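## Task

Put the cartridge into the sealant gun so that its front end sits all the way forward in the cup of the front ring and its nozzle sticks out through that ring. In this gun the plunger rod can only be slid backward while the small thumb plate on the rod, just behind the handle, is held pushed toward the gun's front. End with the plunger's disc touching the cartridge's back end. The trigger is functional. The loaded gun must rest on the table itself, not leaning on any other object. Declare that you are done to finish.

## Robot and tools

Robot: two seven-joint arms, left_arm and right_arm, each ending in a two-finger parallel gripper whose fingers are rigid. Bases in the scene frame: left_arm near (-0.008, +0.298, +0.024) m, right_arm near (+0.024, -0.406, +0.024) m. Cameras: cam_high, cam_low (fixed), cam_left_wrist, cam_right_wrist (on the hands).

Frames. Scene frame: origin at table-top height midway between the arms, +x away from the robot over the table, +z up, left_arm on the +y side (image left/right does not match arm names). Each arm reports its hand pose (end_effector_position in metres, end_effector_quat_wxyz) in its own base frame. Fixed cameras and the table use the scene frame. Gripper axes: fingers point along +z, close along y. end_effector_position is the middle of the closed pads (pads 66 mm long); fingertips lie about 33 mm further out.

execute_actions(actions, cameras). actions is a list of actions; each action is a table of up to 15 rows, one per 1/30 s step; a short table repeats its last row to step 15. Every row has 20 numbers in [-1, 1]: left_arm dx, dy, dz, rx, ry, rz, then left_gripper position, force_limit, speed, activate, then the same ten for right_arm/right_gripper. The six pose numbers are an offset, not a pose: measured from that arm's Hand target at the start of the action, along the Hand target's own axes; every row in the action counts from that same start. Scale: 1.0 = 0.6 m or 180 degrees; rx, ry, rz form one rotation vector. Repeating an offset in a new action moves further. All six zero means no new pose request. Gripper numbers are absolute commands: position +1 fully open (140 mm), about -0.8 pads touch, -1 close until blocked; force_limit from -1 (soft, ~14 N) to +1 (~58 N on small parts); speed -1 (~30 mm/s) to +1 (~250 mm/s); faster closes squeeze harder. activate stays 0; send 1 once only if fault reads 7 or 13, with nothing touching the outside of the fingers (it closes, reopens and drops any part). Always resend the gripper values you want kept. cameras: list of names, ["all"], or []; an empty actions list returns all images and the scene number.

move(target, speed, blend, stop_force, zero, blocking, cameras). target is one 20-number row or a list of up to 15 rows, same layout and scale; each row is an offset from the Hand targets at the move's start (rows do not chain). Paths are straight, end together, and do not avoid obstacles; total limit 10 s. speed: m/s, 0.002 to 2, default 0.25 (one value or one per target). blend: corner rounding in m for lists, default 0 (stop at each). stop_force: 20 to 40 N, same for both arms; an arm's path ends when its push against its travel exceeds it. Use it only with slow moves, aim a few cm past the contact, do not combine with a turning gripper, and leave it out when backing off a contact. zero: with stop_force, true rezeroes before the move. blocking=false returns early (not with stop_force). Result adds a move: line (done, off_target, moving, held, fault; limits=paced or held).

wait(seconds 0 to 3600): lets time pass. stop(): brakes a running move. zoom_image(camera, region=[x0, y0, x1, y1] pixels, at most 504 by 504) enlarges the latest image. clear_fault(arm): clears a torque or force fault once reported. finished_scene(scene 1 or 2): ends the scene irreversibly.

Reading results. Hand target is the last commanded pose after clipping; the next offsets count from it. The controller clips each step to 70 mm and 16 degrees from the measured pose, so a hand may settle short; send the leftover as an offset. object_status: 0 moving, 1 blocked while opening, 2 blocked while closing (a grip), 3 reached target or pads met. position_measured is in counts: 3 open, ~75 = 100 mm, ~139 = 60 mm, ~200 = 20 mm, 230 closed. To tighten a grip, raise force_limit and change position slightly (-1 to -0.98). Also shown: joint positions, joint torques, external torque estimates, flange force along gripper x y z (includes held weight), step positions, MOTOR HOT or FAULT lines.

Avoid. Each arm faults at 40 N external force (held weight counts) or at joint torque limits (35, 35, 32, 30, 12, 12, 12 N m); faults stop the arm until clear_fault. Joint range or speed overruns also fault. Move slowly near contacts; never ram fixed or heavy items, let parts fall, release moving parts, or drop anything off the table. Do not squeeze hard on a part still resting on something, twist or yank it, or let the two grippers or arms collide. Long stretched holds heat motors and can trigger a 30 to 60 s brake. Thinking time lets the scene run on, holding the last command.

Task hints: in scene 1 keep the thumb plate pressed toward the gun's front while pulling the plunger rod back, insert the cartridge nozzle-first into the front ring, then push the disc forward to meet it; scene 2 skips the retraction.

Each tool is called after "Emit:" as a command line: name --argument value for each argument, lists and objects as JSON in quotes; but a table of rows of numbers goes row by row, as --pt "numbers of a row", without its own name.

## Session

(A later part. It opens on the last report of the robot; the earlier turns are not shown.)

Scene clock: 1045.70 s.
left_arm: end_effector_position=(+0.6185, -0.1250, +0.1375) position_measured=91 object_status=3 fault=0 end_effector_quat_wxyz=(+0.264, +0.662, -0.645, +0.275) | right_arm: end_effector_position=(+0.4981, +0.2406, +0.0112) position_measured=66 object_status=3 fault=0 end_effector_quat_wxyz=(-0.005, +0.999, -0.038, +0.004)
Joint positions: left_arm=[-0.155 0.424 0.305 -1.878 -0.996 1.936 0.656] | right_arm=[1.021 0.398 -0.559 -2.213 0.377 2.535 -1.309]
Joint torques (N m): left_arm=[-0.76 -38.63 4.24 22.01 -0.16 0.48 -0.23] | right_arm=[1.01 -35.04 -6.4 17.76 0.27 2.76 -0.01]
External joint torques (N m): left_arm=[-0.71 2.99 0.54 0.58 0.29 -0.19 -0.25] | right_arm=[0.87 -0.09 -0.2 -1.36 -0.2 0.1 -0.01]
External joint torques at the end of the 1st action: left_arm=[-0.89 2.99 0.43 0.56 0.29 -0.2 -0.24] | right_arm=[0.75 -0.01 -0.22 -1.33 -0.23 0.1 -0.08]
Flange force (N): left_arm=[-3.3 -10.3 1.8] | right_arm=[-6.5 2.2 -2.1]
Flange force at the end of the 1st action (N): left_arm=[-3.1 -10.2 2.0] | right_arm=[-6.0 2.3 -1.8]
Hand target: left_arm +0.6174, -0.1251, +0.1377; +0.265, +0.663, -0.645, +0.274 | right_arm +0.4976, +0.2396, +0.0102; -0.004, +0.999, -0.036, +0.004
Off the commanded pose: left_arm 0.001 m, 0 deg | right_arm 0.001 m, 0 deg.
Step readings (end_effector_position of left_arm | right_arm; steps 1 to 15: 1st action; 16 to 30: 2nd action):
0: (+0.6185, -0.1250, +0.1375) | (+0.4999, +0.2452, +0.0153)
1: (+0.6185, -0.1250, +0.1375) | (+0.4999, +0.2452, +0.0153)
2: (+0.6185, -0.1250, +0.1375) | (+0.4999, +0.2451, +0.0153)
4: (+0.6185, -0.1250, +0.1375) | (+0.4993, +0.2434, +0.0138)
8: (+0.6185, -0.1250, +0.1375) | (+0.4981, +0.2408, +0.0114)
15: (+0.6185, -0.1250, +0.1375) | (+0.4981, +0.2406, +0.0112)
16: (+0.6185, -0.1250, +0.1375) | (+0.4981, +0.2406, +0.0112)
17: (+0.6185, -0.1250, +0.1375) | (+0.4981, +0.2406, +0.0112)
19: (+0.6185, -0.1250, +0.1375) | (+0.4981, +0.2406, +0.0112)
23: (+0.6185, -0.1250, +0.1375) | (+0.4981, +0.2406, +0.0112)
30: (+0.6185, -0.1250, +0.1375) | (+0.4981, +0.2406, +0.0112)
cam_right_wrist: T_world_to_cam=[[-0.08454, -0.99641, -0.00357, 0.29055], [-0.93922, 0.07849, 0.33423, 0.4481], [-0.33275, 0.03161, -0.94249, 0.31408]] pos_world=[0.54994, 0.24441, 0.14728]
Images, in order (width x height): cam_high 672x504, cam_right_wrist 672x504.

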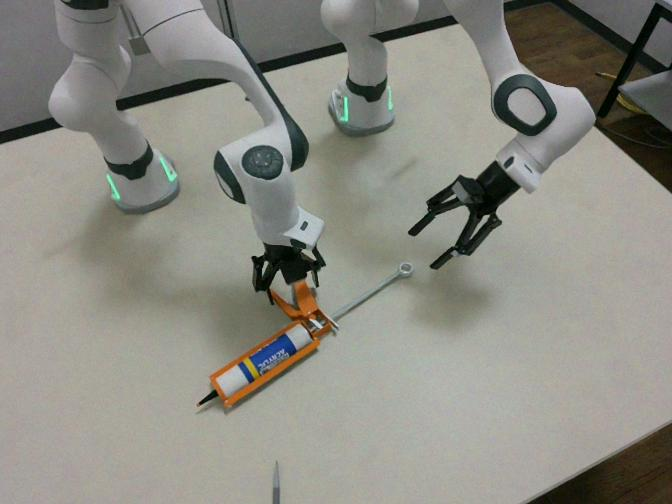

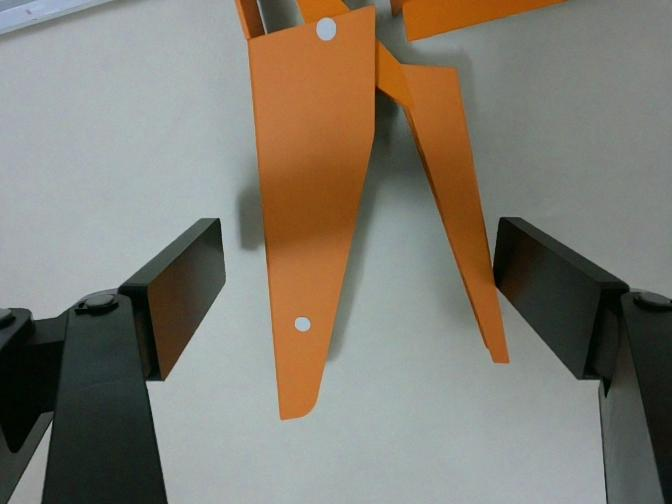

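Emit:
execute_actions --actions '[[[0,0,0,0,0,0,0.3,-0.6,-0.7,0,0,0,0,0,0,0,-0.2,-0.3,-0.8,0]],[[0,0,0,0,0,0,0.3,-0.6,-0.7,0,0,0,0,0,0,0,-0.2,-0.3,-0.8,0]],[[0,0,0,0,0,0,0.3,-0.6,-0.7,0,0,0,0,0,0,0,-0.2,-0.3,-0.8,0]],[[0,0,0,0,0,0,0.3,-0.6,-0.7,0,0,0,0,0,0,0,0.5,-0.3,-0.3,0]],[[0,0,0,0,0,0,0.3,-0.6,-0.7,0,0,0,0,0,0,0,0.5,-0.3,-0.3,0]],[[0,0,0,0,0,0,0.3,-0.6,-0.7,0,0,0,0,0,0,0,-0.2,-0.3,-0.8,0]],[[0,0,0,0,0,0,0.3,-0.6,-0.7,0,0,0,0,0,0,0,-0.2,-0.3,-0.8,0]],[[0,0,0,0,0,0,0.3,-0.6,-0.7,0,0,0,0,0,0,0,-0.2,-0.3,-0.8,0]],[[0,0,0,0,0,0,0.3,-0.6,-0.7,0,0,0,0,0,0,0,0.5,-0.3,-0.3,0]],[[0,0,0,0,0,0,0.3,-0.6,-0.7,0,0,0,0,0,0,0,0.5,-0.3,-0.3,0]]]' --cameras '["cam_right_wrist","cam_high"]'

Emit:
zoom_image --camera "cam_high" --region '[190, 300, 350, 420]'

Scene clock: 1057.90 s.
left_arm: end_effector_position=(+0.6185, -0.1250, +0.1375) position_measured=91 object_status=3 fault=0 end_effector_quat_wxyz=(+0.264, +0.662, -0.645, +0.275) | right_arm: end_effector_position=(+0.4987, +0.2394, +0.0113) position_measured=66 object_status=3 fault=0 end_effector_quat_wxyz=(-0.005, +0.999, -0.039, +0.005)
Joint positions: left_arm=[-0.155 0.424 0.305 -1.878 -0.996 1.936 0.656] | right_arm=[1.017 0.397 -0.558 -2.214 0.374 2.536 -1.308]
Joint torques (N m): left_arm=[-0.75 -38.63 4.19 22.02 -0.16 0.49 -0.2] | right_arm=[1.07 -35.03 -6.3 17.94 0.44 2.76 -0.03]
External joint torques (N m): left_arm=[-0.88 3.02 0.33 0.62 0.28 -0.2 -0.22] | right_arm=[0.98 0 -0.05 -1.25 -0.04 0.09 -0.03]
External joint torques at the end of the 6th action: left_arm=[-0.85 3.11 0.4 0.56 0.29 -0.2 -0.18] | right_arm=[0.51 1.9 -0.2 -2.11 -0.61 0.3 -0.17]
External joint torques at the end of the 7th action: left_arm=[-0.77 3.06 0.47 0.61 0.29 -0.2 -0.25] | right_arm=[0.37 1.64 0.08 -1.99 -0.55 0.39 -0.14]
External joint torques at the end of the 8th action: left_arm=[-0.69 2.86 0.55 0.72 0.29 -0.18 -0.24] | right_arm=[0.44 1.54 0.09 -1.95 -0.52 0.38 -0.07]
External joint torques at the end of the 9th action: left_arm=[-0.69 2.89 0.58 0.53 0.29 -0.19 -0.19] | right_arm=[0.97 -0.04 0.15 -1.18 -0.06 0.08 -0.06]
Flange force (N): left_arm=[-3.2 -10.5 2.1] | right_arm=[-5.9 1.7 -1.4]
Flange force at the end of the 6th action (N): left_arm=[-3.4 -10.5 2.1] | right_arm=[-4.6 2.1 2.5]
Flange force at the end of the 7th action (N): left_arm=[-3.3 -10.6 1.9] | right_arm=[-4.4 2.1 2.7]
Flange force at the end of the 8th action (N): left_arm=[-3.2 -10.5 1.6] | right_arm=[-4.7 2.0 2.4]
Flange force at the end of the 9th action (N): left_arm=[-3.3 -9.8 1.7] | right_arm=[-5.6 1.6 -1.2]
Hand target: left_arm +0.6174, -0.1251, +0.1377; +0.265, +0.663, -0.645, +0.274 | right_arm +0.4976, +0.2396, +0.0102; -0.004, +0.999, -0.036, +0.004
Off the commanded pose: left_arm 0.001 m, 0 deg | right_arm 0.002 m, 0 deg.
Step readings (end_effector_position of left_arm | right_arm; steps 1 to 15: 1st action; 16 to 30: 2nd action; 31 to 45: 3rd action; 46 to 60: 4th action; 61 to 75: 5th action; 76 to 90: 6th action; 91 to 105: 7th action; 106 to 120: 8th action; 121 to 135: 9th action; 136 to 150: 10th action):
0: (+0.6185, -0.1250, +0.1375) | (+0.4981, +0.2406, +0.0112)
1: (+0.6185, -0.1250, +0.1375) | (+0.4981, +0.2406, +0.0112)
2: (+0.6185, -0.1250, +0.1375) | (+0.4980, +0.2404, +0.0111)
4: (+0.6185, -0.1250, +0.1375) | (+0.4982, +0.2399, +0.0111)
8: (+0.6185, -0.1250, +0.1375) | (+0.4986, +0.2391, +0.0112)
15: (+0.6185, -0.1250, +0.1375) | (+0.4988, +0.2397, +0.0116)
16: (+0.6185, -0.1250, +0.1375) | (+0.4988, +0.2399, +0.0117)
17: (+0.6185, -0.1250, +0.1375) | (+0.4989, +0.2403, +0.0118)
19: (+0.6185, -0.1250, +0.1375) | (+0.4990, +0.2419, +0.0126)
23: (+0.6185, -0.1250, +0.1375) | (+0.4992, +0.2443, +0.0138)
30: (+0.6185, -0.1250, +0.1375) | (+0.4993, +0.2456, +0.0145)
31: (+0.6185, -0.1250, +0.1375) | (+0.4993, +0.2456, +0.0145)
32: (+0.6185, -0.1250, +0.1375) | (+0.4993, +0.2456, +0.0145)
34: (+0.6185, -0.1250, +0.1375) | (+0.4993, +0.2456, +0.0145)
38: (+0.6185, -0.1250, +0.1375) | (+0.4993, +0.2456, +0.0145)
45: (+0.6185, -0.1250, +0.1375) | (+0.4993, +0.2456, +0.0145)
46: (+0.6185, -0.1250, +0.1375) | (+0.4993, +0.2456, +0.0145)
47: (+0.6185, -0.1250, +0.1375) | (+0.4993, +0.2455, +0.0145)
49: (+0.6185, -0.1250, +0.1375) | (+0.4991, +0.2436, +0.0134)
53: (+0.6185, -0.1250, +0.1375) | (+0.4982, +0.2411, +0.0114)
60: (+0.6185, -0.1250, +0.1375) | (+0.4981, +0.2409, +0.0112)
61: (+0.6185, -0.1250, +0.1375) | (+0.4981, +0.2409, +0.0112)
62: (+0.6185, -0.1250, +0.1375) | (+0.4981, +0.2409, +0.0112)
64: (+0.6185, -0.1250, +0.1375) | (+0.4981, +0.2409, +0.0112)
68: (+0.6185, -0.1250, +0.1375) | (+0.4981, +0.2409, +0.0112)
75: (+0.6185, -0.1250, +0.1375) | (+0.4981, +0.2409, +0.0112)
76: (+0.6185, -0.1250, +0.1375) | (+0.4981, +0.2409, +0.0112)
77: (+0.6185, -0.1250, +0.1375) | (+0.4981, +0.2408, +0.0112)
79: (+0.6185, -0.1250, +0.1375) | (+0.4983, +0.2400, +0.0112)
83: (+0.6185, -0.1250, +0.1375) | (+0.4987, +0.2391, +0.0111)
90: (+0.6185, -0.1250, +0.1375) | (+0.4987, +0.2396, +0.0114)
91: (+0.6185, -0.1250, +0.1375) | (+0.4987, +0.2397, +0.0115)
92: (+0.6185, -0.1250, +0.1375) | (+0.4987, +0.2397, +0.0115)
94: (+0.6185, -0.1250, +0.1375) | (+0.4987, +0.2397, +0.0115)
98: (+0.6185, -0.1250, +0.1375) | (+0.4987, +0.2397, +0.0115)
105: (+0.6185, -0.1250, +0.1375) | (+0.4987, +0.2397, +0.0115)
106: (+0.6185, -0.1250, +0.1375) | (+0.4987, +0.2397, +0.0115)
107: (+0.6185, -0.1250, +0.1375) | (+0.4987, +0.2397, +0.0115)
109: (+0.6185, -0.1250, +0.1375) | (+0.4987, +0.2397, +0.0115)
113: (+0.6185, -0.1250, +0.1375) | (+0.4987, +0.2397, +0.0115)
120: (+0.6185, -0.1250, +0.1375) | (+0.4987, +0.2397, +0.0115)
121: (+0.6185, -0.1250, +0.1375) | (+0.4987, +0.2397, +0.0115)
122: (+0.6185, -0.1250, +0.1375) | (+0.4987, +0.2396, +0.0115)
124: (+0.6185, -0.1250, +0.1375) | (+0.4988, +0.2394, +0.0113)
128: (+0.6185, -0.1250, +0.1375) | (+0.4988, +0.2394, +0.0113)
135: (+0.6185, -0.1250, +0.1375) | (+0.4987, +0.2394, +0.0113)
136: (+0.6185, -0.1250, +0.1375) | (+0.4987, +0.2394, +0.0113)
137: (+0.6185, -0.1250, +0.1375) | (+0.4987, +0.2394, +0.0113)
139: (+0.6185, -0.1250, +0.1375) | (+0.4987, +0.2394, +0.0113)
143: (+0.6185, -0.1250, +0.1375) | (+0.4987, +0.2394, +0.0113)
150: (+0.6185, -0.1250, +0.1375) | (+0.4987, +0.2394, +0.0113)
cam_right_wrist: T_world_to_cam=[[-0.08612, -0.99628, -0.00301, 0.29026], [-0.93939, 0.0802, 0.33335, 0.44849], [-0.33187, 0.03153, -0.9428, 0.31408]] pos_world=[0.55053, 0.24331, 0.14748]
Images, in order (width x height): cam_high 672x504, cam_right_wrist 672x504.

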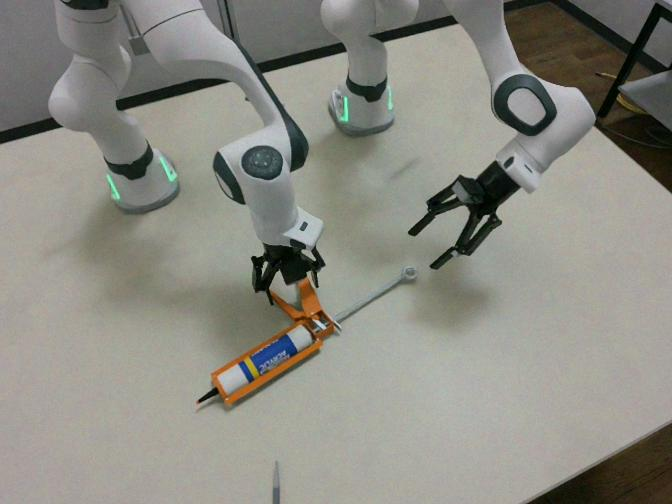

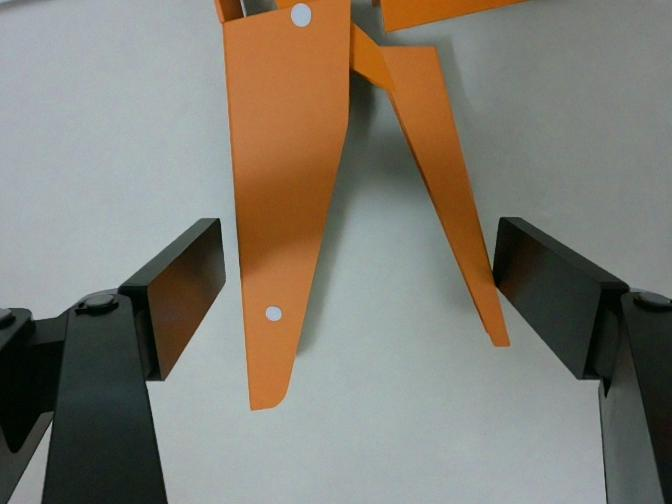

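Scaled by 3.150 from the camera's image (finer frame: 960x720).

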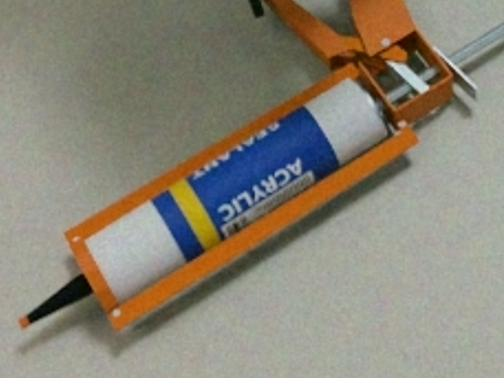

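Emit:
move --pt "0 0 0 0 0 0 0.3 -0.6 -0.7 0 0 0 0 0 0 0 1 -0.5 0 0" --pt "0 0 0 0 0 0 0.3 -0.6 -0.7 0 0 0 -0.2 0 0 0 1 -0.5 0 0" --speed 0.2 --cameras '["cam_right_wrist","cam_high","cam_low"]'

Emit:
zoom_image --camera "cam_right_wrist" --region '[220, 0, 470, 130]'

Emit:
zoom_image --camera "cam_high" --region '[195, 340, 275, 410]'

Emit:
zoom_image --camera "cam_high" --region '[270, 290, 350, 370]'

Scene clock: 1065.93 s.
left_arm: end_effector_position=(+0.6185, -0.1250, +0.1375) position_measured=91 object_status=3 fault=0 end_effector_quat_wxyz=(+0.264, +0.662, -0.645, +0.275) | right_arm: end_effector_position=(+0.4969, +0.2392, +0.1295) position_measured=3 object_status=3 fault=0 end_effector_quat_wxyz=(-0.004, +0.999, -0.034, +0.004)
Joint positions: left_arm=[-0.155 0.424 0.305 -1.878 -0.996 1.936 0.656] | right_arm=[1.12 0.142 -0.684 -2.178 0.126 2.296 -1.145]
Joint velocities: left_arm=[within noise] | right_arm=[0.001 -0.001 0 0 0 0 0.004]
Joint torques (N m): left_arm=[-0.76 -38.61 4.2 21.99 -0.15 0.48 -0.22] | right_arm=[1.28 -29.18 -3.66 21.53 0.29 2.64 0.27]
External joint torques (N m): left_arm=[-0.94 3.14 0.29 0.54 0.29 -0.21 -0.24] | right_arm=[1.23 -0.67 -0.97 -1.13 -0.34 -0.03 0.28]
Flange force (N): left_arm=[-3.2 -10.5 2.2] | right_arm=[-8.8 3.4 -2.3]
Hand target: left_arm +0.6174, -0.1251, +0.1377; +0.265, +0.663, -0.645, +0.274 | right_arm +0.4967, +0.2387, +0.1301; -0.004, +0.999, -0.036, +0.004
Off the commanded pose: left_arm 0.001 m, 0 deg | right_arm 0.001 m, 0 deg.
move: done
cam_right_wrist: T_world_to_cam=[[-0.0765, -0.99707, -0.00195, 0.28549], [-0.93968, 0.07144, 0.33453, 0.40937], [-0.33341, 0.02742, -0.94239, 0.42655]] pos_world=[0.54873, 0.24371, 0.26558]
Images, in order (width x height): cam_high 672x504, cam_low 672x504, cam_right_wrist 672x504.

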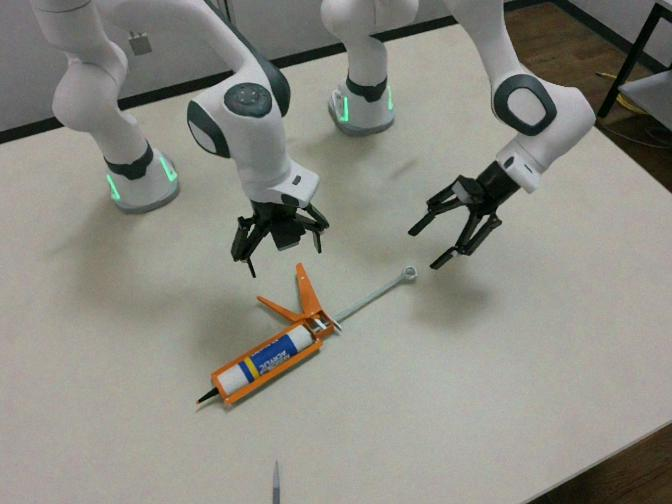

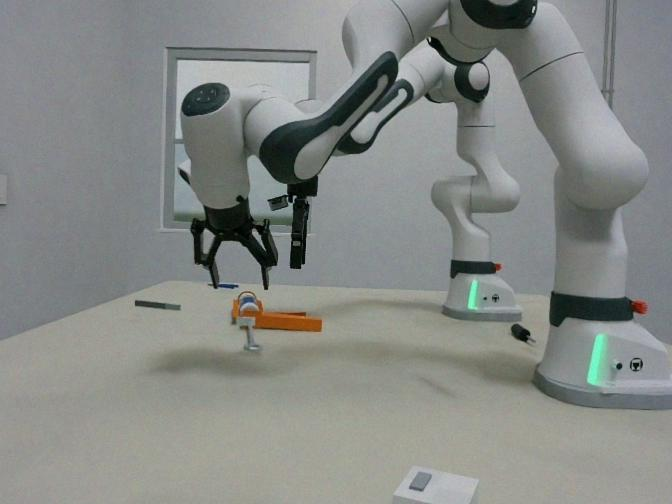

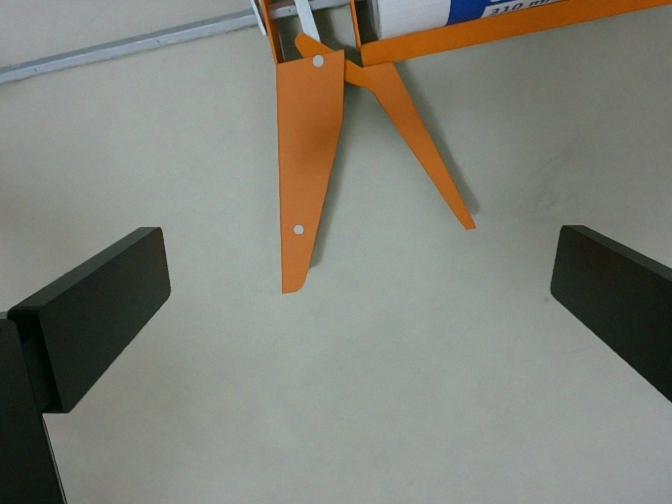

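Scaled by 2.016 from the camera's image (finer frame: 960x720).

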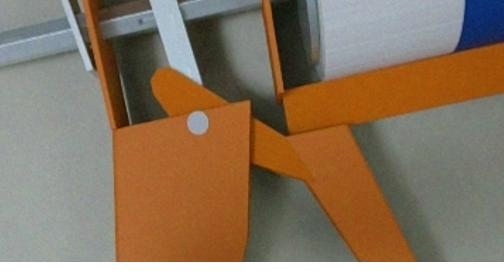

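Scaled by 6.300 from the camera's image (finer frame: 960x720).

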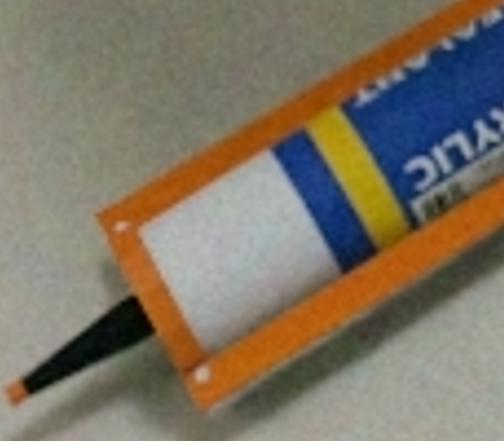

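Scaled by 6.300 from the camera's image (finer frame: 960x720).

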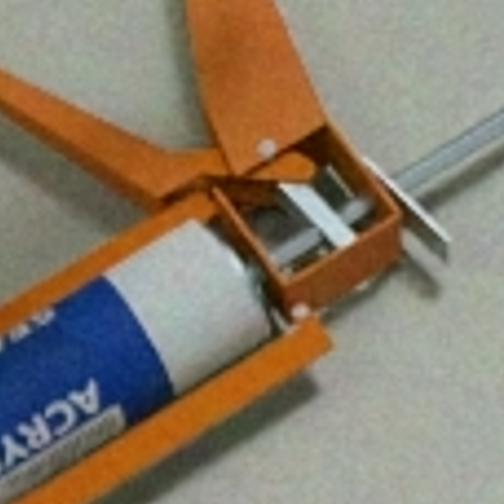

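Emit:
move --target '[0,0,0,0,0,0,0.3,-0.6,-0.7,0,0.12,0,0,0,0,0,1,-0.5,0,0]' --speed 0.2 --cameras '["cam_right_wrist"]'

Emit:
zoom_image --camera "cam_right_wrist" --region '[230, 60, 450, 240]'

Scene clock: 1073.47 s.
left_arm: end_effector_position=(+0.6185, -0.1250, +0.1375) position_measured=91 object_status=3 fault=0 end_effector_quat_wxyz=(+0.264, +0.662, -0.645, +0.275) | right_arm: end_effector_position=(+0.5689, +0.2333, +0.1311) position_measured=3 object_status=3 fault=0 end_effector_quat_wxyz=(-0.004, +0.999, -0.038, +0.005)
Joint positions: left_arm=[-0.155 0.424 0.305 -1.878 -0.996 1.936 0.656] | right_arm=[0.976 0.342 -0.633 -1.931 0.254 2.207 -1.273]
Joint velocities: left_arm=[within noise] | right_arm=[0 -0.002 0 0.001 0.001 -0.001 -0.007]
Joint torques (N m): left_arm=[-0.73 -38.68 4.27 22.01 -0.16 0.49 -0.22] | right_arm=[0.48 -36.26 -6.22 22.3 0.62 2.69 -0.08]
External joint torques (N m): left_arm=[-0.68 2.79 0.58 0.67 0.28 -0.18 -0.24] | right_arm=[0.45 -0.08 0.04 -0.67 -0.06 0.02 -0.08]
Flange force (N): left_arm=[-3.1 -10.2 1.5] | right_arm=[-3.6 1.3 0.3]
Hand target: left_arm +0.6174, -0.1251, +0.1377; +0.265, +0.663, -0.645, +0.274 | right_arm +0.5685, +0.2336, +0.1307; -0.004, +0.999, -0.036, +0.004
Off the commanded pose: left_arm 0.001 m, 0 deg | right_arm 0.001 m, 0 deg.
move: done
cam_right_wrist: T_world_to_cam=[[-0.08544, -0.99634, -0.00108, 0.28986], [-0.93966, 0.08022, 0.33256, 0.47516], [-0.33126, 0.02943, -0.94308, 0.45064]] pos_world=[0.62053, 0.23742, 0.26728]

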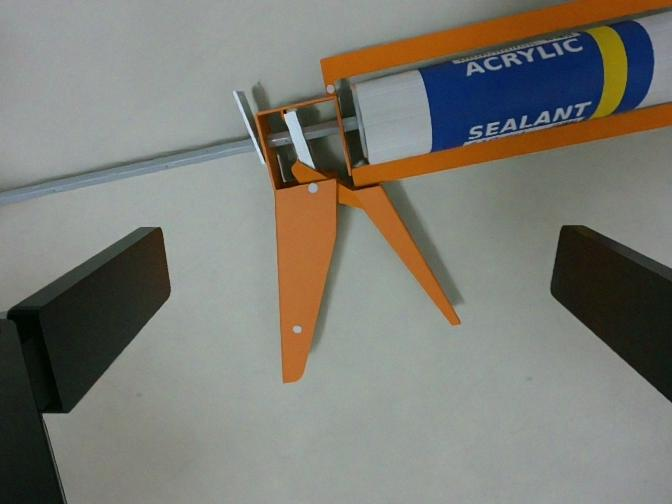

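Scaled by 2.291 from the camera's image (finer frame: 960x720).

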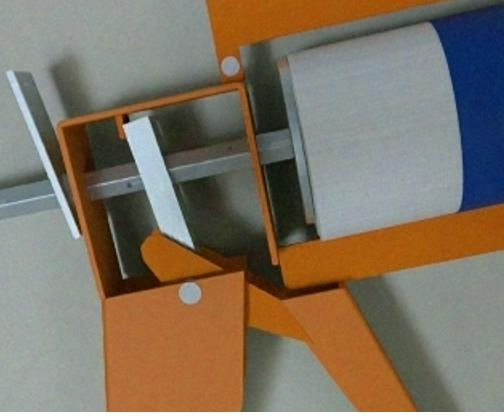

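Emit:
finished_scene --scene 1

The scene is finished: the task was done.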